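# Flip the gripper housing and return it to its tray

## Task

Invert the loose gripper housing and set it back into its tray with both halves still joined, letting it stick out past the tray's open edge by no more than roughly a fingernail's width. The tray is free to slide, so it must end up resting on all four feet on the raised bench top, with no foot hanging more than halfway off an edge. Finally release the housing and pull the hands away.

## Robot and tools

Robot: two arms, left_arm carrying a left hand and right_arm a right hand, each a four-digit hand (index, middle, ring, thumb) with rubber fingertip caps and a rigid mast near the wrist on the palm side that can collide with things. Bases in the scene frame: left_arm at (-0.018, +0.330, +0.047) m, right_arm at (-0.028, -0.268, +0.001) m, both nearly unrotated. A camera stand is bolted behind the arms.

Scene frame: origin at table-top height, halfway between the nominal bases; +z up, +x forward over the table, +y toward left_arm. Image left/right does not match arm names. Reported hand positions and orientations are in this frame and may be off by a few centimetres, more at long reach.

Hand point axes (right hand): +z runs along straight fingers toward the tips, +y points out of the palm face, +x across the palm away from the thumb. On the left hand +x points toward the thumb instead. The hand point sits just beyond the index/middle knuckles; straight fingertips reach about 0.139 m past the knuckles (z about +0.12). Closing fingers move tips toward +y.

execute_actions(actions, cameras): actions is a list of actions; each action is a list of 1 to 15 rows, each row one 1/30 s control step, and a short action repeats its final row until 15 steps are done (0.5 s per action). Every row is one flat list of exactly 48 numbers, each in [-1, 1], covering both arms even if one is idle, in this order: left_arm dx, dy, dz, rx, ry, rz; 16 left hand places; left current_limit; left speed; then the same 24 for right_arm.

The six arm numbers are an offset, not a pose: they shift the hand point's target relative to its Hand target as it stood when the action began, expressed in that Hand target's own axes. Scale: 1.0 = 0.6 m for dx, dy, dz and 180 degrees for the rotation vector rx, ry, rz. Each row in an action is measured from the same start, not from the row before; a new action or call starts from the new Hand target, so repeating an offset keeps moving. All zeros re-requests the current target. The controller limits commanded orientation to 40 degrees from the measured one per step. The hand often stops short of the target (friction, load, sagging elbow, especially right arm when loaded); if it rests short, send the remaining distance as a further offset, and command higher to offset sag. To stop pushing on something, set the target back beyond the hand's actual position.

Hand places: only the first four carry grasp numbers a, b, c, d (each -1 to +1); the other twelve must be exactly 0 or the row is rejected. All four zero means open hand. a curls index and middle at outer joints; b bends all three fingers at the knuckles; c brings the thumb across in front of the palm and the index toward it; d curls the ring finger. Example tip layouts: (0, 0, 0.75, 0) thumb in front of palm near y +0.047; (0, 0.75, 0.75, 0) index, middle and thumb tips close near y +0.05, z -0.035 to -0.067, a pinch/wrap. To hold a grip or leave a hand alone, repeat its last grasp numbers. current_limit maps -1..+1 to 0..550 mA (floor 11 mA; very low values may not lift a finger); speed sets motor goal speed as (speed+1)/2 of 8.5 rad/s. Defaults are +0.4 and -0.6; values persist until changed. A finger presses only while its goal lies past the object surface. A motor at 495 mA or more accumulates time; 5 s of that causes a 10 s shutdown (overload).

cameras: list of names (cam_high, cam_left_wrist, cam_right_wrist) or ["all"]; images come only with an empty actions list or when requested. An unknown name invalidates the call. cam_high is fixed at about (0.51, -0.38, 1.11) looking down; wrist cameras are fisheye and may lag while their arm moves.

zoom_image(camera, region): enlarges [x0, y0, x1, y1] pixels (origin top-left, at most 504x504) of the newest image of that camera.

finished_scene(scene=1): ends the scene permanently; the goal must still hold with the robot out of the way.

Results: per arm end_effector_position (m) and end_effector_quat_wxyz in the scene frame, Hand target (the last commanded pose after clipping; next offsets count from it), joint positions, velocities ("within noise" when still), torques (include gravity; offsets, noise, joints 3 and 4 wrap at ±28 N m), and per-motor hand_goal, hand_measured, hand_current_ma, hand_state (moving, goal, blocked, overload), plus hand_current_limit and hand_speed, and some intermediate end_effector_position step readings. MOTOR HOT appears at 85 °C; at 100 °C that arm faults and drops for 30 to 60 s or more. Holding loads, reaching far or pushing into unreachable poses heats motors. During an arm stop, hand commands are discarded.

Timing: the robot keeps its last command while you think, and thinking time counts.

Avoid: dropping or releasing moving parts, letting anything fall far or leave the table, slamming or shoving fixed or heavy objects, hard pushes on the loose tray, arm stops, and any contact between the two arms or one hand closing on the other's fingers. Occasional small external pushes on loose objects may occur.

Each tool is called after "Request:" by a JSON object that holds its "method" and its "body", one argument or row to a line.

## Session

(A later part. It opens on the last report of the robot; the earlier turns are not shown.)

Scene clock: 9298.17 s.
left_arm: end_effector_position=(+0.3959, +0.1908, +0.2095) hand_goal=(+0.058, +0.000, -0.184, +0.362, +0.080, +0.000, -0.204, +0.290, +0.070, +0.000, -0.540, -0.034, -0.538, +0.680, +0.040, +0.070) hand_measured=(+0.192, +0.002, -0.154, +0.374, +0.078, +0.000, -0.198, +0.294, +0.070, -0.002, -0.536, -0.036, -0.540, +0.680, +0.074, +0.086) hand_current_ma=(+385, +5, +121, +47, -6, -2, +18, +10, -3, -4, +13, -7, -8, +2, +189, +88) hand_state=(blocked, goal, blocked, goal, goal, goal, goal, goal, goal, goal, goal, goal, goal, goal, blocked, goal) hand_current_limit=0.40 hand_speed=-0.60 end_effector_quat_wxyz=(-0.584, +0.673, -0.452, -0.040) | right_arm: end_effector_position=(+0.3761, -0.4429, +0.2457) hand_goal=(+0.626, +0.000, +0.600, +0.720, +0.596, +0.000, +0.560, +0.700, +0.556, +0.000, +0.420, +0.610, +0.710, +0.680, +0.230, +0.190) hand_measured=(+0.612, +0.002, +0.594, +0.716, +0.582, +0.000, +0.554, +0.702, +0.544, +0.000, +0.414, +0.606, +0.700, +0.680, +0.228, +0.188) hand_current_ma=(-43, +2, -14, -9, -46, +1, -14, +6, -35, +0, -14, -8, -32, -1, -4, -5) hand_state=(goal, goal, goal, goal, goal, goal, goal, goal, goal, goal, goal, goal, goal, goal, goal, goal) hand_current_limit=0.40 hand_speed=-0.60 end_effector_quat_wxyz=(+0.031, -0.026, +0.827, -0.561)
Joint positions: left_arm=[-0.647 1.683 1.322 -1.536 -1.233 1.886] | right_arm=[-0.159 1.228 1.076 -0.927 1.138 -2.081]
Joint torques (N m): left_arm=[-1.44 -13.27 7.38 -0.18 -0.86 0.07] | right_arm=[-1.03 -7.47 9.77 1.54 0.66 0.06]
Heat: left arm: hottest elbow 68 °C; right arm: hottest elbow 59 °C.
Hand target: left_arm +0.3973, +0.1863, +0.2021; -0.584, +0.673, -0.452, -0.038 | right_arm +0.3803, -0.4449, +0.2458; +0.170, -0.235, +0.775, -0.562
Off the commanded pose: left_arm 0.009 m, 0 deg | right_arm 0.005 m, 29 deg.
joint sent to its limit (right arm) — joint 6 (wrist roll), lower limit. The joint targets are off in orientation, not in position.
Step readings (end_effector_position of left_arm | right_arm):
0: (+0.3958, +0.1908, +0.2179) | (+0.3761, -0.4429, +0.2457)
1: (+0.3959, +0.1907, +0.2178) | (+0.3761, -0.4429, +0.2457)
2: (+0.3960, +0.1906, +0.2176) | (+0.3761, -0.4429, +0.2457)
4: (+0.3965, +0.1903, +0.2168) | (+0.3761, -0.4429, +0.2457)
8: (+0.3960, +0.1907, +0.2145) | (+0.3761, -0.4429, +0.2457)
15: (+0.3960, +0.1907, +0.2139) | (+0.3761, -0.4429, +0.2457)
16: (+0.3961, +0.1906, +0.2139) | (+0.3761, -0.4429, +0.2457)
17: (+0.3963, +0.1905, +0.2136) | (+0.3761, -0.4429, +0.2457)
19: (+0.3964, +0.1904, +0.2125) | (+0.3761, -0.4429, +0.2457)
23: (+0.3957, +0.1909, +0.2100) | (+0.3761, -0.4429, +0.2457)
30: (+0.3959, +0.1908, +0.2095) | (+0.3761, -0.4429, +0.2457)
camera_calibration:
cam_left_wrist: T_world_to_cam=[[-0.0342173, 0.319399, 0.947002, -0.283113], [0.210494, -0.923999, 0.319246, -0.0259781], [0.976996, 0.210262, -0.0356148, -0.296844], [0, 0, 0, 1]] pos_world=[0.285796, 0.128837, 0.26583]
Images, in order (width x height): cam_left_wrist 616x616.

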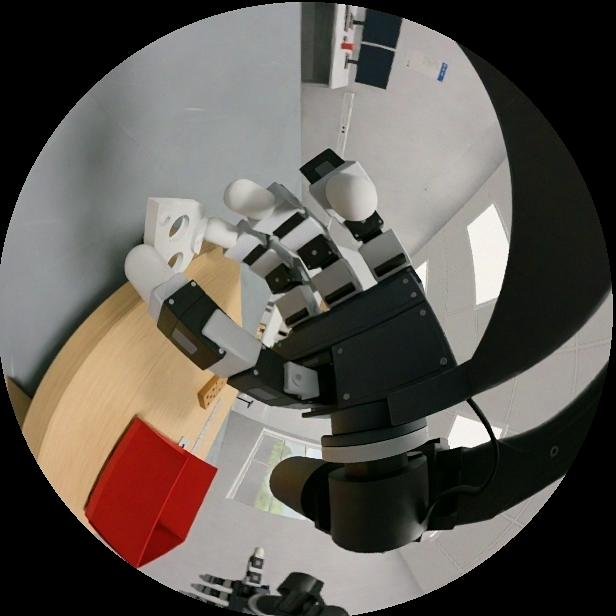

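Request:
{"method": "execute_actions", "body": {
  "actions": [
    [[0.0068,0.0088,0.0036,0,0,0,0.44,0.4,0.76,0.7,0,0,0,0,0,0,0,0,0,0,0,0,0.4,-0.6,0,0,0,0,0,0,0,0.1,0,0.1,0,0,0,0,0,0,0,0,0,0,0,0,0.4,-0.6]],
    [[0.0068,0.0088,0.0036,0,0,0,0.44,0.4,0.76,0.7,0,0,0,0,0,0,0,0,0,0,0,0,0.4,-0.6,0,0,0,0,0,0,0,0.1,0,0.1,0,0,0,0,0,0,0,0,0,0,0,0,0.4,-0.6]]
  ],
  "cameras": ["cam_left_wrist"]
}}

Request:
{"method": "zoom_image", "body": {
  "camera": "cam_left_wrist",
  "region": [90, 170, 250, 330]
}}

Scene clock: 9304.23 s.
left_arm: end_effector_position=(+0.3960, +0.1907, +0.1957) hand_goal=(+0.058, +0.000, -0.184, +0.362, +0.080, +0.000, -0.204, +0.290, +0.070, +0.000, -0.540, -0.034, -0.538, +0.680, +0.040, +0.070) hand_measured=(+0.192, +0.002, -0.154, +0.374, +0.078, +0.000, -0.198, +0.294, +0.070, -0.002, -0.536, -0.036, -0.540, +0.680, +0.074, +0.086) hand_current_ma=(+385, +5, +121, +47, -6, -2, +18, +10, -3, -4, +13, -7, -8, +2, +189, +88) hand_state=(blocked, goal, blocked, goal, goal, goal, goal, goal, goal, goal, goal, goal, goal, goal, blocked, goal) hand_current_limit=0.40 hand_speed=-0.60 end_effector_quat_wxyz=(-0.584, +0.673, -0.452, -0.040) | right_arm: end_effector_position=(+0.3761, -0.4429, +0.2457) hand_goal=(+0.626, +0.000, +0.600, +0.720, +0.596, +0.000, +0.560, +0.700, +0.556, +0.000, +0.420, +0.610, +0.710, +0.680, +0.230, +0.190) hand_measured=(+0.612, +0.002, +0.594, +0.716, +0.582, +0.000, +0.554, +0.702, +0.544, +0.000, +0.414, +0.606, +0.700, +0.680, +0.228, +0.188) hand_current_ma=(-43, +2, -14, -9, -46, +1, -14, +6, -35, +0, -14, -8, -32, -1, -4, -5) hand_state=(goal, goal, goal, goal, goal, goal, goal, goal, goal, goal, goal, goal, goal, goal, goal, goal) hand_current_limit=0.40 hand_speed=-0.60 end_effector_quat_wxyz=(+0.031, -0.026, +0.827, -0.561)
Joint positions: left_arm=[-0.647 1.696 1.301 -1.502 -1.233 1.886] | right_arm=[-0.159 1.228 1.076 -0.927 1.138 -2.081]
Joint torques (N m): left_arm=[-1.55 -12.45 7.28 -0.06 -0.84 0.12] | right_arm=[-0.85 -7.53 9.81 1.54 0.68 0.08]
Heat: left arm: hottest elbow 67 °C; right arm: hottest elbow 59 °C.
Hand target: left_arm +0.3974, +0.1861, +0.1881; -0.584, +0.673, -0.451, -0.038 | right_arm +0.3803, -0.4449, +0.2458; +0.170, -0.235, +0.775, -0.562
Off the commanded pose: left_arm 0.009 m, 0 deg | right_arm 0.005 m, 29 deg.
joint sent to its limit (right arm) — joint 6 (wrist roll), lower limit. The joint targets are off in orientation, not in position.
Step readings (end_effector_position of left_arm | right_arm):
0: (+0.3959, +0.1908, +0.2095) | (+0.3761, -0.4429, +0.2457)
1: (+0.3960, +0.1907, +0.2094) | (+0.3761, -0.4429, +0.2457)
2: (+0.3961, +0.1906, +0.2091) | (+0.3761, -0.4429, +0.2457)
4: (+0.3962, +0.1905, +0.2081) | (+0.3761, -0.4429, +0.2457)
8: (+0.3957, +0.1909, +0.2049) | (+0.3761, -0.4429, +0.2457)
15: (+0.3959, +0.1908, +0.2029) | (+0.3761, -0.4429, +0.2457)
16: (+0.3959, +0.1908, +0.2029) | (+0.3761, -0.4429, +0.2457)
17: (+0.3960, +0.1907, +0.2026) | (+0.3761, -0.4429, +0.2457)
19: (+0.3962, +0.1905, +0.2015) | (+0.3761, -0.4429, +0.2457)
23: (+0.3959, +0.1907, +0.1982) | (+0.3761, -0.4429, +0.2457)
30: (+0.3959, +0.1907, +0.1958) | (+0.3761, -0.4429, +0.2457)
camera_calibration:
cam_left_wrist: T_world_to_cam=[[-0.0345404, 0.319551, 0.946939, -0.270014], [0.21039, -0.923946, 0.319467, -0.0217506], [0.977007, 0.210261, -0.0353171, -0.297487], [0, 0, 0, 1]] pos_world=[0.285896, 0.128737, 0.252129]
Images, in order (width x height): cam_left_wrist 616x616.

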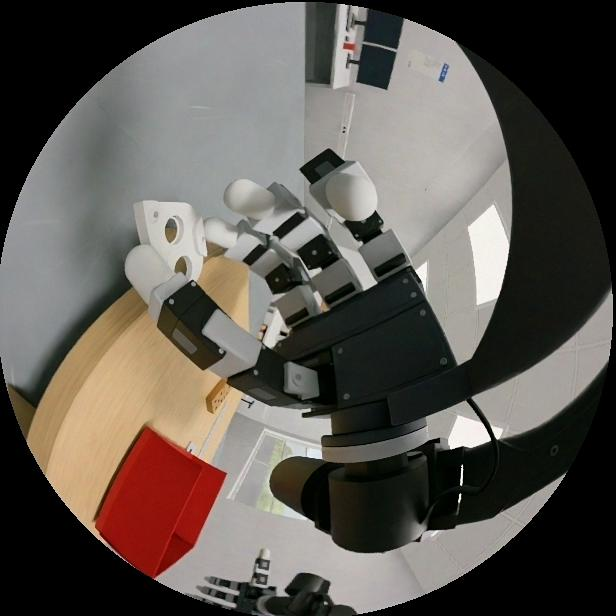

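Scaled by 3.150 from the camera's 616x616 image, which has a finer 880x880 frame.

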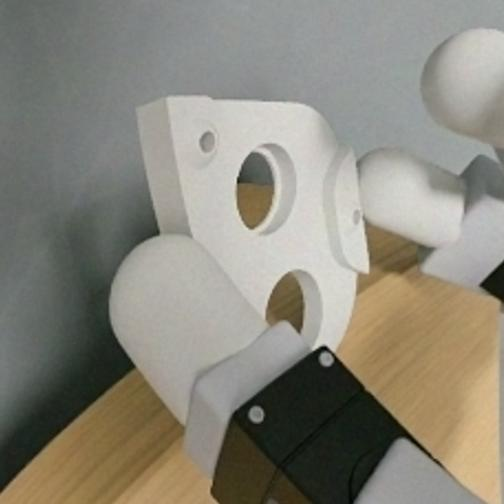

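Request:
{"method": "execute_actions", "body": {
  "actions": [
    [[0.0068,0.0088,0.0036,0,0,0,0.44,0.4,0.76,0.7,0,0,0,0,0,0,0,0,0,0,0,0,0.4,-0.6,0,0,0,0,0,0,0,0.1,0,0.1,0,0,0,0,0,0,0,0,0,0,0,0,0.4,-0.6]],
    [[0.0068,0.0088,0.0036,0,0,0,0.44,0.4,0.76,0.7,0,0,0,0,0,0,0,0,0,0,0,0,0.4,-0.6,0,0,0,0,0,0,0,0.1,0,0.1,0,0,0,0,0,0,0,0,0,0,0,0,0.4,-0.6]]
  ],
  "cameras": ["cam_left_wrist"]
}}

Request:
{"method": "zoom_image", "body": {
  "camera": "cam_left_wrist",
  "region": [90, 170, 250, 330]
}}

Scene clock: 9309.43 s.
left_arm: end_effector_position=(+0.3958, +0.1908, +0.1821) hand_goal=(+0.058, +0.000, -0.184, +0.362, +0.080, +0.000, -0.204, +0.290, +0.070, +0.000, -0.540, -0.034, -0.538, +0.680, +0.040, +0.070) hand_measured=(+0.190, +0.000, -0.154, +0.374, +0.078, +0.000, -0.198, +0.294, +0.070, -0.002, -0.536, -0.036, -0.540, +0.680, +0.074, +0.086) hand_current_ma=(+385, +2, +121, +47, -6, -2, +18, +10, -3, -4, +13, -7, -6, +2, +189, +88) hand_state=(blocked, goal, blocked, goal, goal, goal, goal, goal, goal, goal, goal, goal, goal, goal, blocked, goal) hand_current_limit=0.40 hand_speed=-0.60 end_effector_quat_wxyz=(-0.584, +0.673, -0.452, -0.040) | right_arm: end_effector_position=(+0.3761, -0.4429, +0.2457) hand_goal=(+0.626, +0.000, +0.600, +0.720, +0.596, +0.000, +0.560, +0.700, +0.556, +0.000, +0.420, +0.610, +0.710, +0.680, +0.230, +0.190) hand_measured=(+0.612, +0.002, +0.594, +0.716, +0.582, +0.000, +0.554, +0.702, +0.544, +0.000, +0.414, +0.606, +0.700, +0.680, +0.228, +0.188) hand_current_ma=(-43, +2, -14, -9, -46, +1, -14, +6, -35, +0, -14, -8, -32, -1, -4, -5) hand_state=(goal, goal, goal, goal, goal, goal, goal, goal, goal, goal, goal, goal, goal, goal, goal, goal) hand_current_limit=0.40 hand_speed=-0.60 end_effector_quat_wxyz=(+0.031, -0.026, +0.827, -0.561)
Joint positions: left_arm=[-0.647 1.711 1.281 -1.469 -1.233 1.886] | right_arm=[-0.159 1.228 1.076 -0.927 1.138 -2.081]
Joint torques (N m): left_arm=[-1.44 -14.15 7.2 -0.06 -0.85 0.09] | right_arm=[-0.85 -7.88 9.85 1.55 0.68 0.07]
Heat: left arm: hottest elbow 65 °C; right arm: hottest elbow 59 °C.
Hand target: left_arm +0.3973, +0.1860, +0.1741; -0.584, +0.673, -0.451, -0.038 | right_arm +0.3803, -0.4449, +0.2458; +0.170, -0.235, +0.775, -0.562
Off the commanded pose: left_arm 0.010 m, 0 deg | right_arm 0.005 m, 29 deg.
joint sent to its limit (right arm) — joint 6 (wrist roll), lower limit. The joint targets are off in orientation, not in position.
Step readings (end_effector_position of left_arm | right_arm):
0: (+0.3960, +0.1907, +0.1957) | (+0.3761, -0.4429, +0.2457)
1: (+0.3960, +0.1907, +0.1957) | (+0.3761, -0.4429, +0.2457)
2: (+0.3961, +0.1906, +0.1954) | (+0.3761, -0.4429, +0.2457)
4: (+0.3964, +0.1904, +0.1945) | (+0.3761, -0.4429, +0.2457)
8: (+0.3960, +0.1907, +0.1913) | (+0.3761, -0.4429, +0.2457)
15: (+0.3960, +0.1907, +0.1887) | (+0.3761, -0.4429, +0.2457)
16: (+0.3961, +0.1906, +0.1887) | (+0.3761, -0.4429, +0.2457)
17: (+0.3961, +0.1906, +0.1884) | (+0.3761, -0.4429, +0.2457)
19: (+0.3964, +0.1904, +0.1875) | (+0.3761, -0.4429, +0.2457)
23: (+0.3961, +0.1906, +0.1843) | (+0.3761, -0.4429, +0.2457)
30: (+0.3958, +0.1908, +0.1821) | (+0.3761, -0.4429, +0.2457)
camera_calibration:
cam_left_wrist: T_world_to_cam=[[-0.0333411, 0.318774, 0.947244, -0.257586], [0.210869, -0.924192, 0.318438, -0.0171634], [0.976946, 0.210362, -0.036406, -0.297525], [0, 0, 0, 1]] pos_world=[0.285696, 0.128837, 0.23863]
Images, in order (width x height): cam_left_wrist 616x616.

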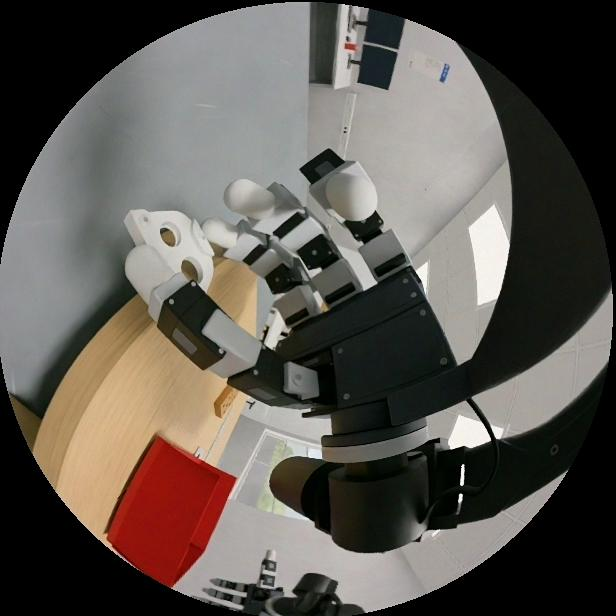

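Scaled by 3.150 from the camera's 616x616 image, which has a finer 880x880 frame.

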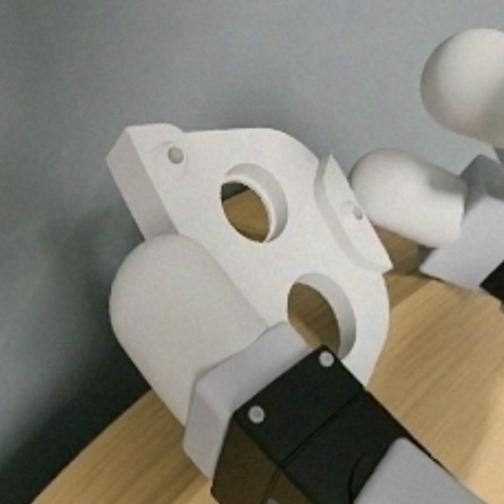

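Request:
{"method": "execute_actions", "body": {
  "actions": [
    [[0.0068,0.0088,0.0036,0,0,0,0.44,0.4,0.76,0.7,0,0,0,0,0,0,0,0,0,0,0,0,0.4,-0.6,0,0,0,0,0,0,0,0.1,0,0.1,0,0,0,0,0,0,0,0,0,0,0,0,0.4,-0.6]]
  ],
  "cameras": ["cam_left_wrist"]
}}

Request:
{"method": "zoom_image", "body": {
  "camera": "cam_left_wrist",
  "region": [90, 170, 250, 330]
}}

Scene clock: 9313.67 s.
left_arm: end_effector_position=(+0.3944, +0.1918, +0.1778) hand_goal=(+0.058, +0.000, -0.184, +0.362, +0.080, +0.000, -0.204, +0.290, +0.070, +0.000, -0.540, -0.034, -0.538, +0.680, +0.040, +0.070) hand_measured=(+0.190, -0.008, -0.154, +0.374, +0.078, +0.000, -0.198, +0.294, +0.070, -0.002, -0.536, -0.036, -0.540, +0.680, +0.074, +0.086) hand_current_ma=(+385, -23, +121, +47, -6, -2, +18, +10, -3, -4, +13, -7, -6, +2, +189, +88) hand_state=(blocked, goal, blocked, goal, goal, goal, goal, goal, goal, goal, goal, goal, goal, goal, blocked, goal) hand_current_limit=0.40 hand_speed=-0.60 end_effector_quat_wxyz=(-0.584, +0.672, -0.453, -0.041) | right_arm: end_effector_position=(+0.3761, -0.4429, +0.2457) hand_goal=(+0.626, +0.000, +0.600, +0.720, +0.596, +0.000, +0.560, +0.700, +0.556, +0.000, +0.420, +0.610, +0.710, +0.680, +0.230, +0.190) hand_measured=(+0.612, +0.002, +0.594, +0.716, +0.582, +0.000, +0.554, +0.702, +0.544, +0.000, +0.414, +0.606, +0.700, +0.680, +0.228, +0.188) hand_current_ma=(-43, +2, -14, -9, -46, +1, -14, +6, -35, +0, -14, -8, -32, -1, -4, -5) hand_state=(goal, goal, goal, goal, goal, goal, goal, goal, goal, goal, goal, goal, goal, goal, goal, goal) hand_current_limit=0.40 hand_speed=-0.60 end_effector_quat_wxyz=(+0.031, -0.026, +0.827, -0.561)
Joint positions: left_arm=[-0.647 1.713 1.271 -1.459 -1.233 1.886] | right_arm=[-0.159 1.228 1.076 -0.927 1.138 -2.081]
Joint torques (N m): left_arm=[-1.73 -12.92 7.16 0.16 -0.84 0.04] | right_arm=[-0.97 -7.59 9.78 1.58 0.65 0.08]
Heat: left arm: hottest elbow 65 °C; right arm: hottest elbow 59 °C.
Hand target: left_arm +0.3973, +0.1860, +0.1671; -0.584, +0.673, -0.452, -0.038 | right_arm +0.3803, -0.4449, +0.2458; +0.170, -0.235, +0.775, -0.562
Off the commanded pose: left_arm 0.013 m, 0 deg | right_arm 0.005 m, 29 deg.
joint sent to its limit (right arm) — joint 6 (wrist roll), lower limit. The joint targets are off in orientation, not in position.
Step readings (end_effector_position of left_arm | right_arm):
0: (+0.3958, +0.1908, +0.1821) | (+0.3761, -0.4429, +0.2457)
1: (+0.3958, +0.1908, +0.1821) | (+0.3761, -0.4429, +0.2457)
2: (+0.3959, +0.1908, +0.1819) | (+0.3761, -0.4429, +0.2457)
4: (+0.3957, +0.1909, +0.1811) | (+0.3761, -0.4429, +0.2457)
8: (+0.3948, +0.1915, +0.1792) | (+0.3761, -0.4429, +0.2457)
15: (+0.3944, +0.1918, +0.1778) | (+0.3761, -0.4429, +0.2457)
camera_calibration:
cam_left_wrist: T_world_to_cam=[[-0.0315963, 0.317396, 0.947766, -0.254376], [0.211428, -0.924659, 0.316707, -0.0144345], [0.976883, 0.210391, -0.0378906, -0.296333], [0, 0, 0, 1]] pos_world=[0.284497, 0.129737, 0.234432]
Images, in order (width x height): cam_left_wrist 616x616.

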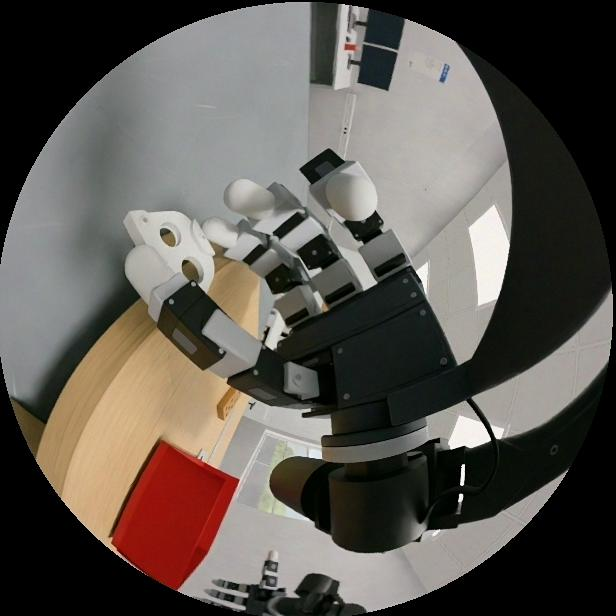

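Scaled by 3.150 from the camera's 616x616 image, which has a finer 880x880 frame.

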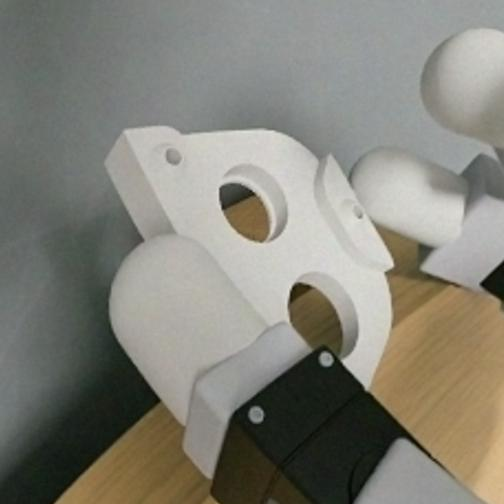

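Request:
{"method": "execute_actions", "body": {
  "actions": [
    [[-0.0289,-0.0376,-0.0157,0,0,0,0.44,0.4,0.76,0.7,0,0,0,0,0,0,0,0,0,0,0,0,0.5,-0.6,0,0,0,0,0,0,0,0.1,0,0.1,0,0,0,0,0,0,0,0,0,0,0,0,0.4,-0.6]],
    [[-0.0578,-0.0752,-0.0313,0,0,0,0.44,0.4,0.76,0.7,0,0,0,0,0,0,0,0,0,0,0,0,0.5,-0.6,0,0,0,0,0,0,0,0.1,0,0.1,0,0,0,0,0,0,0,0,0,0,0,0,0.4,-0.6]],
    [[-0.0983,-0.0467,-0.0247,0,0,0,0.44,0.4,0.76,0.7,0,0,0,0,0,0,0,0,0,0,0,0,0.5,-0.6,0,0,0,0,0,0,0,0.1,0,0.1,0,0,0,0,0,0,0,0,0,0,0,0,0.4,-0.6]],
    [[-0.0925,-0.0123,-0.0122,0,0,0,0.44,0.4,0.76,0.7,0,0,0,0,0,0,0,0,0,0,0,0,0.5,-0.6,0,0,0,0,0,0,0,0.1,0,0.1,0,0,0,0,0,0,0,0,0,0,0,0,0.4,-0.6]]
  ],
  "cameras": ["cam_left_wrist"]
}}

Request:
{"method": "zoom_image", "body": {
  "camera": "cam_left_wrist",
  "region": [90, 170, 250, 330]
}}

Scene clock: 9358.30 s.
left_arm: end_effector_position=(+0.3434, +0.2298, +0.3581) hand_goal=(+0.058, +0.000, -0.184, +0.362, +0.080, +0.000, -0.204, +0.290, +0.070, +0.000, -0.540, -0.034, -0.538, +0.680, +0.040, +0.070) hand_measured=(+0.060, +0.000, -0.180, +0.366, +0.078, +0.000, -0.198, +0.294, +0.070, -0.002, -0.536, -0.036, -0.534, +0.680, +0.042, +0.072) hand_current_ma=(+3, -1, +17, +11, -6, -1, +18, +10, -3, -4, +13, -7, +14, +2, +7, +9) hand_state=(goal, goal, goal, goal, goal, goal, goal, goal, goal, goal, goal, goal, goal, goal, goal, goal) hand_current_limit=0.50 hand_speed=-0.60 end_effector_quat_wxyz=(-0.577, +0.677, -0.456, +0.008) | right_arm: end_effector_position=(+0.3761, -0.4429, +0.2457) hand_goal=(+0.626, +0.000, +0.600, +0.720, +0.596, +0.000, +0.560, +0.700, +0.556, +0.000, +0.420, +0.610, +0.710, +0.680, +0.230, +0.190) hand_measured=(+0.612, +0.002, +0.594, +0.716, +0.582, +0.000, +0.554, +0.702, +0.544, +0.000, +0.414, +0.606, +0.700, +0.680, +0.228, +0.188) hand_current_ma=(-43, +2, -14, -9, -46, +1, -14, +6, -35, +0, -14, -8, -32, -1, -4, -5) hand_state=(goal, goal, goal, goal, goal, goal, goal, goal, goal, goal, goal, goal, goal, goal, goal, goal) hand_current_limit=0.40 hand_speed=-0.60 end_effector_quat_wxyz=(+0.031, -0.026, +0.827, -0.561)
Joint positions: left_arm=[-0.647 1.353 1.371 -1.673 -1.229 2.061] | right_arm=[-0.159 1.228 1.076 -0.927 1.138 -2.081]
Joint torques (N m): left_arm=[-1.08 -9.93 8.32 -0.23 -1.04 0.4] | right_arm=[-1.03 -7.47 9.91 1.48 0.66 0.06]
Heat: left arm: hottest elbow 62 °C; right arm: hottest elbow 59 °C.
Hand target: left_arm +0.3423, +0.2293, +0.3567; -0.584, +0.673, -0.451, -0.038 | right_arm +0.3803, -0.4449, +0.2458; +0.170, -0.235, +0.775, -0.562
Off the commanded pose: left_arm 0.002 m, 5 deg | right_arm 0.005 m, 29 deg.
joint sent to its limit (left arm) — joint 4 (wrist pitch), lower limit; joint 6 (wrist roll), upper limit. The joint targets are off in orientation, not in position.
joint sent to its limit (right arm) — joint 6 (wrist roll), lower limit. The joint targets are off in orientation, not in position.
Step readings (end_effector_position of left_arm | right_arm):
0: (+0.3944, +0.1918, +0.1778) | (+0.3761, -0.4429, +0.2457)
1: (+0.3944, +0.1918, +0.1778) | (+0.3761, -0.4429, +0.2457)
2: (+0.3942, +0.1920, +0.1780) | (+0.3761, -0.4429, +0.2457)
4: (+0.3929, +0.1930, +0.1786) | (+0.3761, -0.4429, +0.2457)
8: (+0.3894, +0.1955, +0.1802) | (+0.3761, -0.4429, +0.2457)
15: (+0.3875, +0.1969, +0.1812) | (+0.3761, -0.4429, +0.2457)
16: (+0.3875, +0.1970, +0.1816) | (+0.3761, -0.4429, +0.2457)
17: (+0.3866, +0.1975, +0.1836) | (+0.3761, -0.4429, +0.2457)
19: (+0.3852, +0.1984, +0.1916) | (+0.3761, -0.4429, +0.2457)
23: (+0.3872, +0.1969, +0.2202) | (+0.3761, -0.4429, +0.2457)
30: (+0.3904, +0.1946, +0.2484) | (+0.3761, -0.4429, +0.2457)
31: (+0.3901, +0.1948, +0.2485) | (+0.3761, -0.4429, +0.2457)
32: (+0.3893, +0.1954, +0.2495) | (+0.3761, -0.4429, +0.2457)
34: (+0.3868, +0.1971, +0.2545) | (+0.3761, -0.4429, +0.2457)
38: (+0.3786, +0.2033, +0.2801) | (+0.3761, -0.4429, +0.2457)
45: (+0.3682, +0.2112, +0.3076) | (+0.3761, -0.4429, +0.2457)
46: (+0.3679, +0.2113, +0.3077) | (+0.3761, -0.4429, +0.2457)
47: (+0.3673, +0.2117, +0.3079) | (+0.3761, -0.4429, +0.2457)
49: (+0.3651, +0.2131, +0.3114) | (+0.3761, -0.4429, +0.2457)
53: (+0.3558, +0.2201, +0.3329) | (+0.3761, -0.4429, +0.2457)
60: (+0.3441, +0.2293, +0.3590) | (+0.3761, -0.4429, +0.2457)
camera_calibration:
cam_left_wrist: T_world_to_cam=[[-0.0647079, 0.376329, 0.924223, -0.432627], [0.140056, -0.913572, 0.381798, -0.0269241], [0.988027, 0.154148, 0.0064082, -0.254442], [0, 0, 0, 1]] pos_world=[0.227172, 0.177435, 0.411754]
Images, in order (width x height): cam_left_wrist 616x616.

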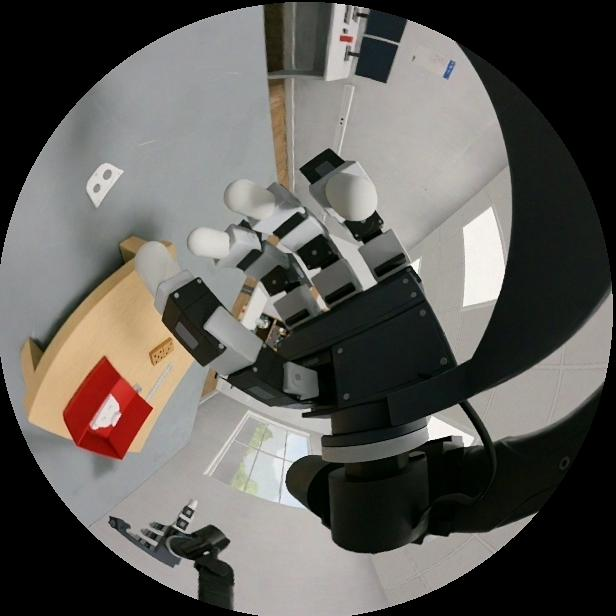

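Scaled by 3.150 from the camera's 616x616 image, which has a finer 880x880 frame.

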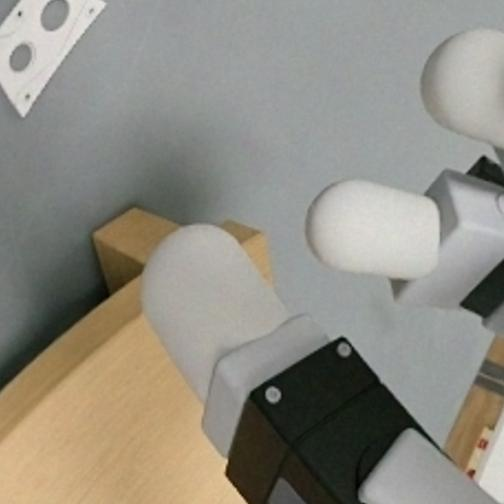

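Request:
{"method": "execute_actions", "body": {
  "actions": []
}}

Request:
{"method": "zoom_image", "body": {
  "camera": "cam_left_wrist",
  "region": [70, 150, 140, 220]
}}

Request:
{"method": "zoom_image", "body": {
  "camera": "cam_high",
  "region": [330, 120, 460, 230]
}}

Scene clock: 9362.17 s.
left_arm: end_effector_position=(+0.3434, +0.2299, +0.3581) hand_goal=(+0.058, +0.000, -0.184, +0.362, +0.080, +0.000, -0.204, +0.290, +0.070, +0.000, -0.540, -0.034, -0.538, +0.680, +0.040, +0.070) hand_measured=(+0.060, +0.000, -0.180, +0.366, +0.078, +0.000, -0.198, +0.294, +0.070, -0.002, -0.536, -0.036, -0.534, +0.680, +0.042, +0.072) hand_current_ma=(+3, -1, +17, +11, -6, -1, +18, +10, -3, -4, +13, -7, +14, +2, +7, +9) hand_state=(goal, goal, goal, goal, goal, goal, goal, goal, goal, goal, goal, goal, goal, goal, goal, goal) hand_current_limit=0.50 hand_speed=-0.60 end_effector_quat_wxyz=(-0.577, +0.677, -0.456, +0.007) | right_arm: end_effector_position=(+0.3761, -0.4429, +0.2457) hand_goal=(+0.626, +0.000, +0.600, +0.720, +0.596, +0.000, +0.560, +0.700, +0.556, +0.000, +0.420, +0.610, +0.710, +0.680, +0.230, +0.190) hand_measured=(+0.612, +0.002, +0.594, +0.716, +0.582, +0.000, +0.554, +0.702, +0.544, +0.000, +0.414, +0.606, +0.700, +0.680, +0.228, +0.188) hand_current_ma=(-43, +2, -14, -9, -46, +1, -14, +6, -35, +0, -14, -8, -32, -1, -4, -5) hand_state=(goal, goal, goal, goal, goal, goal, goal, goal, goal, goal, goal, goal, goal, goal, goal, goal) hand_current_limit=0.40 hand_speed=-0.60 end_effector_quat_wxyz=(+0.031, -0.026, +0.827, -0.561)
Joint positions: left_arm=[-0.647 1.353 1.371 -1.673 -1.229 2.061] | right_arm=[-0.159 1.228 1.076 -0.927 1.138 -2.081]
Joint velocities: within noise
Joint torques (N m): left_arm=[-1.14 -9.35 8.46 -0.28 -1.05 0.37] | right_arm=[-0.67 -7.47 9.8 1.58 0.66 0.08]
Heat: left arm: hottest elbow 63 °C; right arm: hottest elbow 59 °C.
Hand target: left_arm +0.3423, +0.2293, +0.3567; -0.584, +0.673, -0.452, -0.038 | right_arm +0.3803, -0.4449, +0.2458; +0.170, -0.235, +0.775, -0.562
Off the commanded pose: left_arm 0.002 m, 5 deg | right_arm 0.005 m, 29 deg.
camera_calibration:
cam_left_wrist: T_world_to_cam=[[-0.0641194, 0.375999, 0.924399, -0.432873], [0.140096, -0.913741, 0.381381, -0.0267559], [0.98806, 0.153959, 0.00591254, -0.254114], [0, 0, 0, 1]] pos_world=[0.227073, 0.177435, 0.411854]
cam_right_wrist: T_world_to_cam=[[0.76407, 0.343005, -0.546392, 0.0233496], [0.29441, 0.56822, 0.768407, -0.111265], [0.574038, -0.74798, 0.333176, -0.507215], [0, 0, 0, 1]] pos_world=[0.306077, -0.324173, 0.267246]

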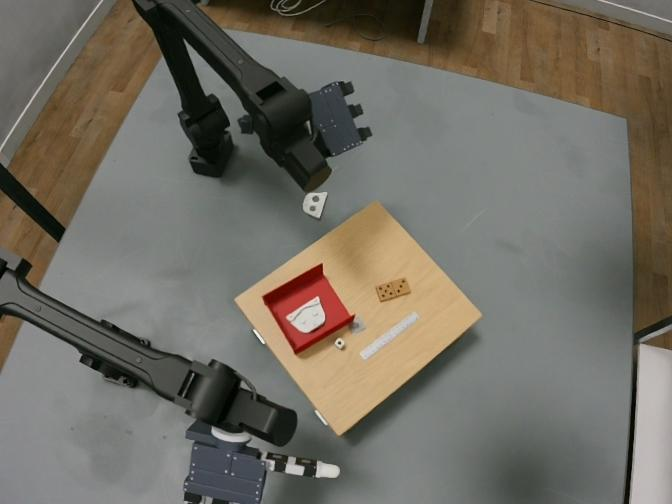

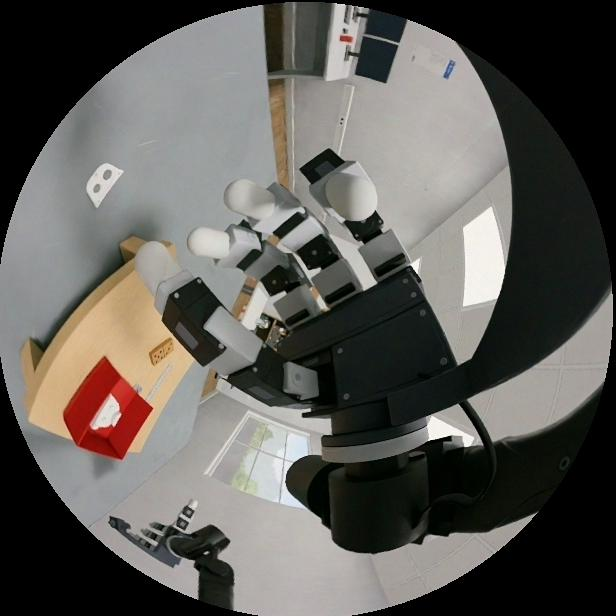

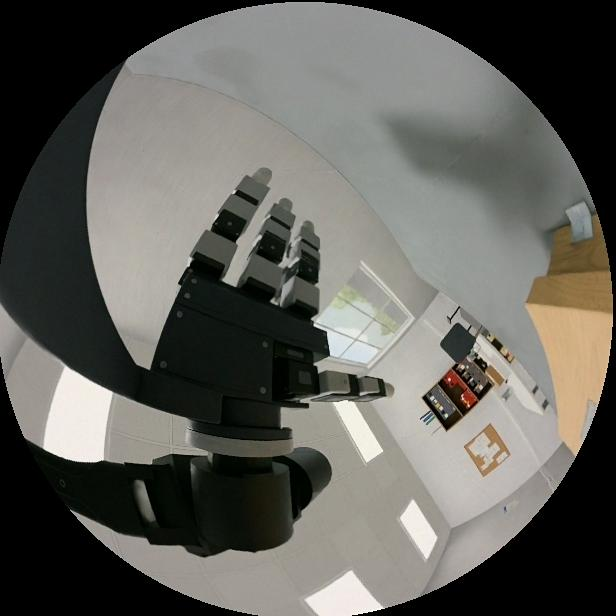

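Scaled by 7.200 from the camera's 616x616 image, which has a finer 880x880 frame.

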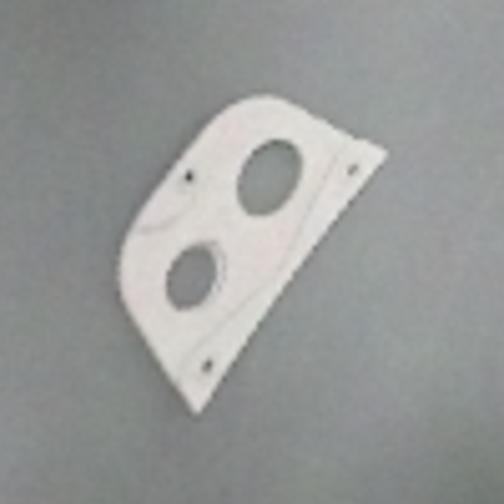

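Scaled by 3.877 from the camera's 672x504 image, which has a finer 960x720 frame.

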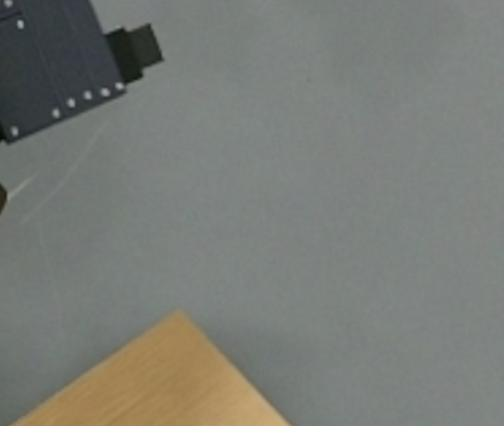

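Request:
{"method": "zoom_image", "body": {
  "camera": "cam_high",
  "region": [285, 175, 345, 235]
}}

Scaled by 8.400 from the camera's 672x504 image, which has a finer 960x720 frame.

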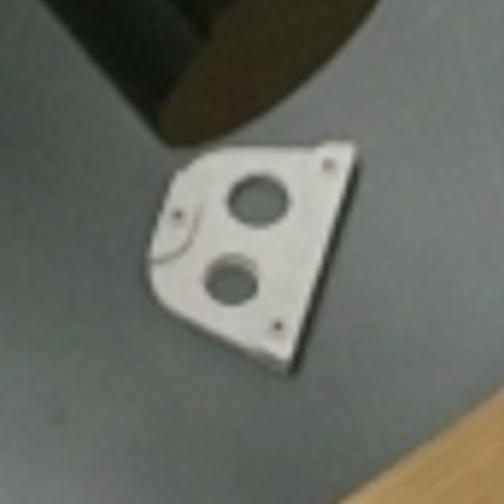

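Request:
{"method": "execute_actions", "body": {
  "actions": [
    [[0.0163,0.0711,0.0391,-0.0163,-0.0208,-0.0544,0.3,0.2,0.6,0.8,0,0,0,0,0,0,0,0,0,0,0,0,0.4,-0.6,0,0,0,0,0,0,0,0.1,0,0.1,0,0,0,0,0,0,0,0,0,0,0,0,0.4,-0.6]],
    [[0.0073,0.0711,0.0417,-0.0132,-0.0229,-0.0544,0.25,0.05,0.6,0.8,0,0,0,0,0,0,0,0,0,0,0,0,0.4,-0.6,0,0,0,0,0,0,0,0.1,0,0.1,0,0,0,0,0,0,0,0,0,0,0,0,0.4,-0.6]],
    [[-0.0018,0.0701,0.044,-0.0097,-0.0246,-0.0544,0.25,0.05,0.6,0.8,0,0,0,0,0,0,0,0,0,0,0,0,0.4,-0.6,0,0,0,0,0,0,0,0.1,0,0.1,0,0,0,0,0,0,0,0,0,0,0,0,0.4,-0.6]],
    [[-0.0105,0.0678,0.0462,-0.0059,-0.0258,-0.0544,0.25,0.05,0.6,0.8,0,0,0,0,0,0,0,0,0,0,0,0,0.4,-0.6,0,0,0,0,0,0,0,0.1,0,0.1,0,0,0,0,0,0,0,0,0,0,0,0,0.4,-0.6]]
  ],
  "cameras": ["cam_left_wrist","cam_high"]
}}

Request:
{"method": "zoom_image", "body": {
  "camera": "cam_left_wrist",
  "region": [90, 110, 290, 330]
}}

Scene clock: 9452.57 s.
left_arm: end_effector_position=(+0.2967, +0.2978, +0.1767) hand_goal=(+0.578, +0.000, -0.040, +0.472, +0.760, +0.000, +0.170, +0.518, +0.490, +0.000, -0.700, -0.194, -0.284, +0.680, +0.080, +0.052) hand_measured=(+0.564, +0.000, -0.042, +0.470, +0.746, +0.000, +0.164, +0.514, +0.480, -0.002, -0.694, -0.190, -0.284, +0.680, +0.078, +0.054) hand_current_ma=(-54, -1, -8, -9, -58, -1, -21, -11, -35, -4, +18, +11, +0, +2, -9, +9) hand_state=(goal, goal, goal, goal, goal, goal, goal, goal, goal, goal, goal, goal, goal, goal, goal, goal) hand_current_limit=0.40 hand_speed=-0.60 end_effector_quat_wxyz=(-0.555, +0.821, -0.130, +0.043) | right_arm: end_effector_position=(+0.3761, -0.4429, +0.2457) hand_goal=(+0.626, +0.000, +0.600, +0.720, +0.596, +0.000, +0.560, +0.700, +0.556, +0.000, +0.420, +0.610, +0.710, +0.680, +0.230, +0.190) hand_measured=(+0.612, +0.002, +0.594, +0.716, +0.582, +0.000, +0.554, +0.702, +0.544, +0.000, +0.414, +0.606, +0.700, +0.680, +0.228, +0.188) hand_current_ma=(-43, +2, -14, -9, -46, +1, -14, +6, -35, +0, -14, -8, -32, -1, -4, -5) hand_state=(goal, goal, goal, goal, goal, goal, goal, goal, goal, goal, goal, goal, goal, goal, goal, goal) hand_current_limit=0.40 hand_speed=-0.60 end_effector_quat_wxyz=(+0.031, -0.026, +0.827, -0.561)
Joint positions: left_arm=[-0.524 1.369 0.886 -1.673 -1.096 1.009] | right_arm=[-0.159 1.228 1.076 -0.927 1.138 -2.081]
Joint torques (N m): left_arm=[-0.5 -6.95 7.12 -1.13 -0.71 -0.18] | right_arm=[-0.67 -7.88 9.8 1.57 0.66 0.07]
Heat: left arm: hottest elbow 63 °C; right arm: hottest elbow 59 °C.
Hand target: left_arm +0.2985, +0.2982, +0.1757; -0.574, +0.811, -0.107, +0.026 | right_arm +0.3803, -0.4449, +0.2458; +0.170, -0.235, +0.775, -0.562
Off the commanded pose: left_arm 0.002 m, 4 deg | right_arm 0.005 m, 29 deg.
joint sent to its limit (left arm) — joint 4 (wrist pitch), lower limit. The joint targets are off in orientation, not in position.
joint sent to its limit (right arm) — joint 6 (wrist roll), lower limit. The joint targets are off in orientation, not in position.
Step readings (end_effector_position of left_arm | right_arm):
0: (+0.3434, +0.2299, +0.3581) | (+0.3761, -0.4429, +0.2457)
1: (+0.3431, +0.2300, +0.3576) | (+0.3761, -0.4429, +0.2457)
2: (+0.3422, +0.2307, +0.3546) | (+0.3761, -0.4429, +0.2457)
4: (+0.3373, +0.2337, +0.3431) | (+0.3761, -0.4429, +0.2457)
8: (+0.3277, +0.2448, +0.3150) | (+0.3761, -0.4429, +0.2457)
15: (+0.3299, +0.2474, +0.3087) | (+0.3761, -0.4429, +0.2457)
16: (+0.3300, +0.2472, +0.3079) | (+0.3761, -0.4429, +0.2457)
17: (+0.3297, +0.2477, +0.3052) | (+0.3761, -0.4429, +0.2457)
19: (+0.3254, +0.2511, +0.2950) | (+0.3761, -0.4429, +0.2457)
23: (+0.3155, +0.2630, +0.2701) | (+0.3761, -0.4429, +0.2457)
30: (+0.3184, +0.2648, +0.2639) | (+0.3761, -0.4429, +0.2457)
31: (+0.3186, +0.2647, +0.2632) | (+0.3761, -0.4429, +0.2457)
32: (+0.3184, +0.2651, +0.2607) | (+0.3761, -0.4429, +0.2457)
34: (+0.3144, +0.2683, +0.2509) | (+0.3761, -0.4429, +0.2457)
38: (+0.3018, +0.2803, +0.2262) | (+0.3761, -0.4429, +0.2457)
45: (+0.3055, +0.2821, +0.2218) | (+0.3761, -0.4429, +0.2457)
46: (+0.3058, +0.2819, +0.2213) | (+0.3761, -0.4429, +0.2457)
47: (+0.3057, +0.2824, +0.2191) | (+0.3761, -0.4429, +0.2457)
49: (+0.3020, +0.2853, +0.2104) | (+0.3761, -0.4429, +0.2457)
53: (+0.2892, +0.2966, +0.1859) | (+0.3761, -0.4429, +0.2457)
60: (+0.2936, +0.2984, +0.1763) | (+0.3761, -0.4429, +0.2457)
camera_calibration:
cam_left_wrist: T_world_to_cam=[[-0.624958, 0.381358, 0.681171, -0.0858815], [0.352189, -0.640984, 0.681984, -0.0862053], [0.6967, 0.666112, 0.266278, -0.329521], [0, 0, 0, 1]] pos_world=[0.206265, 0.196993, 0.205035]
Images, in order (width x height): cam_high 672x504, cam_left_wrist 616x616.

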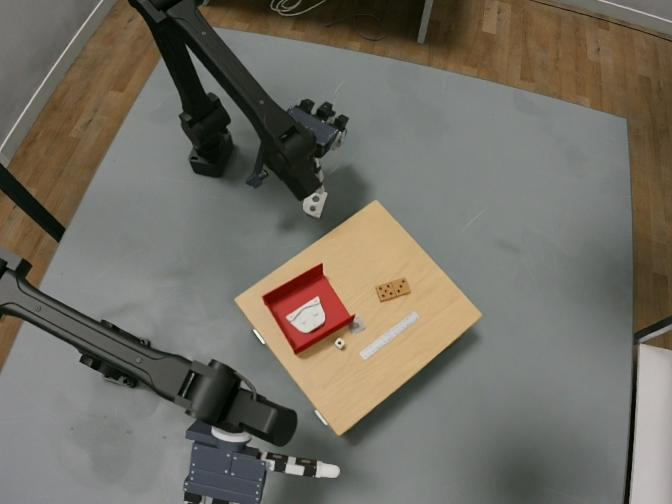

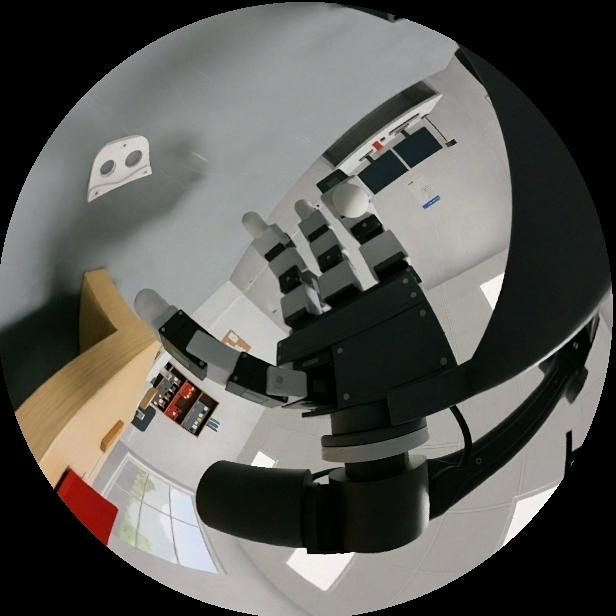

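Scaled by 2.291 from the camera's 616x616 image, which has a finer 880x880 frame.

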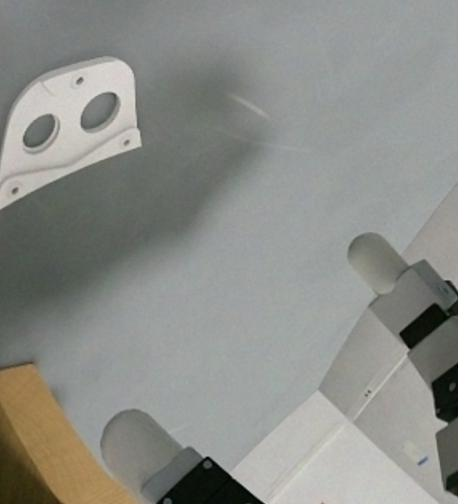

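Request:
{"method": "execute_actions", "body": {
  "actions": [
    [[0.0473,0.0855,0.0468,0,0,0,0.25,0.05,0.7,0.8,0,0,0,0,0,0,0,0,0,0,0,0,0.4,-0.6,0,0,0,0,0,0,0,0.1,0,0.1,0,0,0,0,0,0,0,0,0,0,0,0,0.4,-0.6]],
    [[0.0463,0.07,0.0408,0,0,0,0.25,0.05,0.76,0.8,0,0,0,0,0,0,0,0,0,0,0,0,0.4,-0.6,0,0,0,0,0,0,0,0.1,0,0.1,0,0,0,0,0,0,0,0,0,0,0,0,0.4,-0.6]]
  ],
  "cameras": ["cam_left_wrist","cam_high"]
}}

Request:
{"method": "zoom_image", "body": {
  "camera": "cam_left_wrist",
  "region": [90, 110, 290, 330]
}}

Request:
{"method": "zoom_image", "body": {
  "camera": "cam_high",
  "region": [270, 140, 360, 230]
}}

Scene clock: 9487.43 s.
left_arm: end_effector_position=(+0.3395, +0.3077, +0.0636) hand_goal=(+0.522, +0.000, -0.128, +0.472, +0.760, +0.000, +0.170, +0.566, +0.530, +0.000, -0.700, -0.194, -0.556, +0.680, +0.040, +0.028) hand_measured=(+0.516, +0.000, -0.126, +0.470, +0.746, +0.000, +0.164, +0.562, +0.518, -0.002, -0.694, -0.190, -0.552, +0.680, +0.042, +0.030) hand_current_ma=(-20, -1, +8, -9, -58, -1, -21, -12, -51, -4, +18, +11, +14, +2, +9, +11) hand_state=(goal, goal, goal, goal, goal, goal, goal, goal, goal, goal, goal, goal, goal, goal, goal, goal) hand_current_limit=0.40 hand_speed=-0.60 end_effector_quat_wxyz=(-0.577, +0.809, -0.109, +0.022) | right_arm: end_effector_position=(+0.3761, -0.4429, +0.2457) hand_goal=(+0.626, +0.000, +0.600, +0.720, +0.596, +0.000, +0.560, +0.700, +0.556, +0.000, +0.420, +0.610, +0.710, +0.680, +0.230, +0.190) hand_measured=(+0.612, +0.002, +0.594, +0.716, +0.582, +0.000, +0.554, +0.702, +0.544, +0.000, +0.414, +0.606, +0.700, +0.680, +0.228, +0.188) hand_current_ma=(-43, +2, -14, -9, -46, +1, -14, +6, -35, +0, -14, -8, -32, -1, -4, -5) hand_state=(goal, goal, goal, goal, goal, goal, goal, goal, goal, goal, goal, goal, goal, goal, goal, goal) hand_current_limit=0.40 hand_speed=-0.60 end_effector_quat_wxyz=(+0.031, -0.026, +0.827, -0.561)
Joint positions: left_arm=[-0.454 1.707 0.88 -1.391 -1.14 0.973] | right_arm=[-0.159 1.228 1.076 -0.927 1.138 -2.081]
Joint torques (N m): left_arm=[-0.91 -12.04 6.45 -0.44 -0.93 0.17] | right_arm=[-0.79 -7.88 9.81 1.52 0.67 0.06]
Heat: left arm: hottest elbow 59 °C; right arm: hottest elbow 59 °C.
Hand target: left_arm +0.3487, +0.3057, +0.0660; -0.574, +0.811, -0.107, +0.026 | right_arm +0.3803, -0.4449, +0.2458; +0.170, -0.235, +0.775, -0.562
Off the commanded pose: left_arm 0.010 m, 1 deg | right_arm 0.005 m, 29 deg.
joint sent to its limit (right arm) — joint 6 (wrist roll), lower limit. The joint targets are off in orientation, not in position.
Step readings (end_effector_position of left_arm | right_arm):
0: (+0.2968, +0.2978, +0.1767) | (+0.3761, -0.4429, +0.2457)
1: (+0.2969, +0.2978, +0.1764) | (+0.3761, -0.4429, +0.2457)
2: (+0.2981, +0.2979, +0.1750) | (+0.3761, -0.4429, +0.2457)
4: (+0.3040, +0.2978, +0.1657) | (+0.3761, -0.4429, +0.2457)
8: (+0.3109, +0.2991, +0.1331) | (+0.3761, -0.4429, +0.2457)
15: (+0.3146, +0.3027, +0.1140) | (+0.3761, -0.4429, +0.2457)
16: (+0.3155, +0.3026, +0.1139) | (+0.3761, -0.4429, +0.2457)
17: (+0.3184, +0.3021, +0.1124) | (+0.3761, -0.4429, +0.2457)
19: (+0.3275, +0.3017, +0.1047) | (+0.3761, -0.4429, +0.2457)
23: (+0.3362, +0.3054, +0.0797) | (+0.3761, -0.4429, +0.2457)
30: (+0.3391, +0.3081, +0.0641) | (+0.3761, -0.4429, +0.2457)
camera_calibration:
cam_left_wrist: T_world_to_cam=[[-0.641863, 0.308454, 0.702046, 0.0409536], [0.392177, -0.654688, 0.646205, -0.0248842], [0.658945, 0.690101, 0.299251, -0.332417], [0, 0, 0, 1]] pos_world=[0.25509, 0.200478, 0.0868051]
Images, in order (width x height): cam_high 672x504, cam_left_wrist 616x616.

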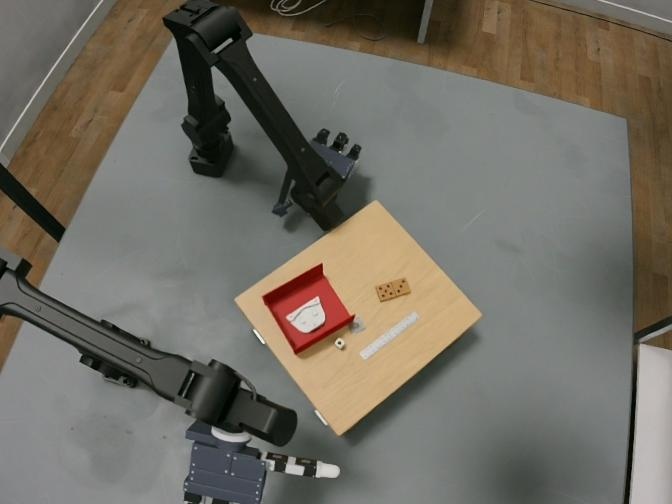

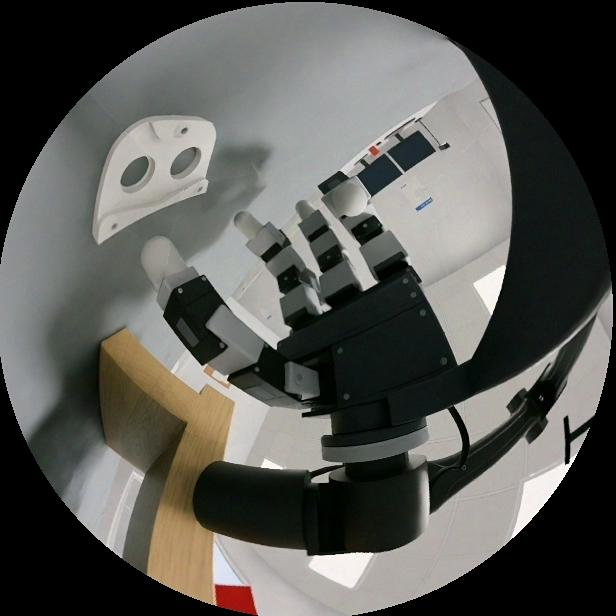

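Scaled by 2.291 from the camera's 616x616 image, which has a finer 880x880 frame.

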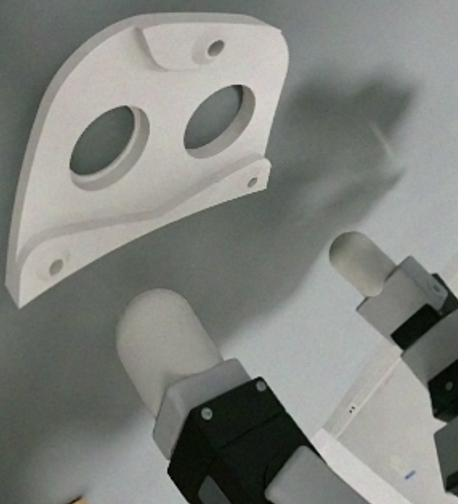

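Scaled by 5.600 from the camera's 672x504 image, which has a finer 960x720 frame.

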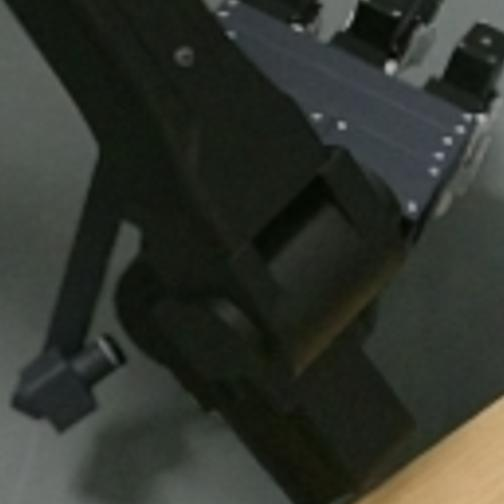

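Request:
{"method": "execute_actions", "body": {
  "actions": [
    [[0.0043,0.0175,-0.0102,0,0,0,0.25,0.05,0.76,0.8,0,0,0,0,0,0,0,0,0,0,0,0,0.4,-0.6,0,0,0,0,0,0,0,0.1,0,0.1,0,0,0,0,0,0,0,0,0,0,0,0,0.4,-0.6]],
    [[-0.0195,0.0029,-0.0033,0,0,0,0.25,0.05,0.76,0.8,0,0,0,0,0,0,0,0,0,0,0,0,0.4,-0.6,0,0,0,0,0,0,0,0.1,0,0.1,0,0,0,0,0,0,0,0,0,0,0,0,0.4,-0.6]]
  ],
  "cameras": ["cam_left_wrist"]
}}

Request:
{"method": "zoom_image", "body": {
  "camera": "cam_left_wrist",
  "region": [90, 110, 290, 330]
}}

Scene clock: 9505.20 s.
left_arm: end_effector_position=(+0.3359, +0.2995, +0.0559) hand_goal=(+0.522, +0.000, -0.128, +0.472, +0.760, +0.000, +0.170, +0.566, +0.530, +0.000, -0.700, -0.194, -0.556, +0.680, +0.040, +0.028) hand_measured=(+0.516, +0.000, -0.126, +0.470, +0.746, +0.000, +0.164, +0.562, +0.518, -0.002, -0.694, -0.190, -0.552, +0.680, +0.042, +0.030) hand_current_ma=(-20, -1, +8, -9, -58, -1, -21, -12, -51, -4, +18, +11, +14, +2, +9, +11) hand_state=(goal, goal, goal, goal, goal, goal, goal, goal, goal, goal, goal, goal, goal, goal, goal, goal) hand_current_limit=0.40 hand_speed=-0.60 end_effector_quat_wxyz=(-0.574, +0.811, -0.109, +0.022) | right_arm: end_effector_position=(+0.3761, -0.4429, +0.2457) hand_goal=(+0.626, +0.000, +0.600, +0.720, +0.596, +0.000, +0.560, +0.700, +0.556, +0.000, +0.420, +0.610, +0.710, +0.680, +0.230, +0.190) hand_measured=(+0.612, +0.002, +0.594, +0.716, +0.582, +0.000, +0.554, +0.702, +0.544, +0.000, +0.414, +0.606, +0.700, +0.680, +0.228, +0.188) hand_current_ma=(-43, +2, -14, -9, -46, +1, -14, +6, -35, +0, -14, -8, -32, -1, -4, -5) hand_state=(goal, goal, goal, goal, goal, goal, goal, goal, goal, goal, goal, goal, goal, goal, goal, goal) hand_current_limit=0.40 hand_speed=-0.60 end_effector_quat_wxyz=(+0.031, -0.026, +0.827, -0.561)
Joint positions: left_arm=[-0.477 1.728 0.88 -1.398 -1.122 0.94] | right_arm=[-0.159 1.228 1.076 -0.927 1.138 -2.081]
Joint torques (N m): left_arm=[-1.96 -11.63 5.04 -1.62 -0.64 -0.14] | right_arm=[-1.14 -7.3 9.84 1.48 0.67 0.08]
Heat: left arm: hottest elbow 57 °C; right arm: hottest elbow 59 °C.
Hand target: left_arm +0.3366, +0.2963, +0.0579; -0.574, +0.811, -0.107, +0.026 | right_arm +0.3803, -0.4449, +0.2458; +0.170, -0.235, +0.775, -0.562
Off the commanded pose: left_arm 0.004 m, 1 deg | right_arm 0.005 m, 29 deg.
joint sent to its limit (right arm) — joint 6 (wrist roll), lower limit. The joint targets are off in orientation, not in position.
Step readings (end_effector_position of left_arm | right_arm):
0: (+0.3395, +0.3077, +0.0636) | (+0.3761, -0.4429, +0.2457)
1: (+0.3395, +0.3077, +0.0636) | (+0.3761, -0.4429, +0.2457)
2: (+0.3394, +0.3076, +0.0636) | (+0.3761, -0.4429, +0.2457)
4: (+0.3388, +0.3075, +0.0626) | (+0.3761, -0.4429, +0.2457)
8: (+0.3370, +0.3062, +0.0585) | (+0.3761, -0.4429, +0.2457)
15: (+0.3362, +0.3050, +0.0559) | (+0.3761, -0.4429, +0.2457)
16: (+0.3362, +0.3048, +0.0559) | (+0.3761, -0.4429, +0.2457)
17: (+0.3361, +0.3041, +0.0558) | (+0.3761, -0.4429, +0.2457)
19: (+0.3360, +0.3022, +0.0555) | (+0.3761, -0.4429, +0.2457)
23: (+0.3358, +0.3003, +0.0555) | (+0.3761, -0.4429, +0.2457)
30: (+0.3357, +0.2995, +0.0558) | (+0.3761, -0.4429, +0.2457)
camera_calibration:
cam_left_wrist: T_world_to_cam=[[-0.640489, 0.312873, 0.701345, 0.0448196], [0.392847, -0.651236, 0.649279, -0.0253264], [0.659883, 0.691377, 0.294198, -0.322534], [0, 0, 0, 1]] pos_world=[0.251491, 0.192476, 0.0798989]
Images, in order (width x height): cam_left_wrist 616x616.

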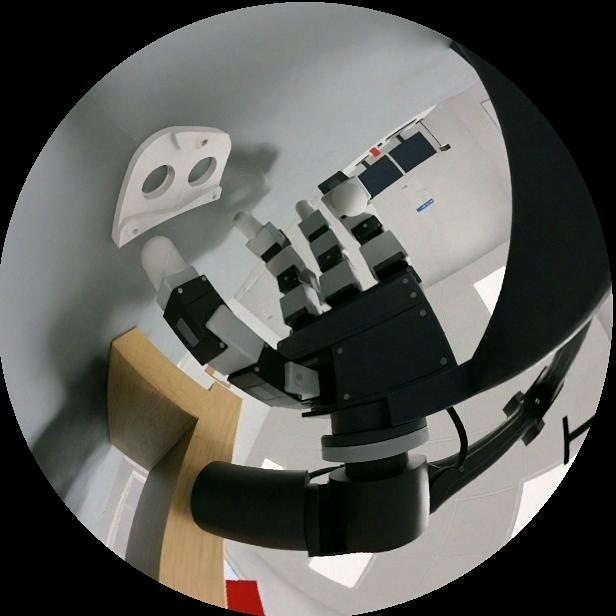

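Scaled by 2.291 from the camera's 616x616 image, which has a finer 880x880 frame.

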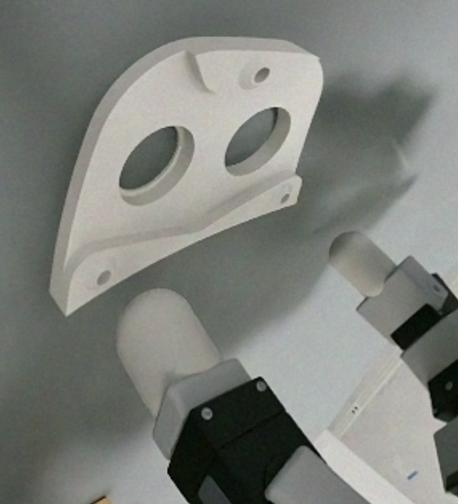

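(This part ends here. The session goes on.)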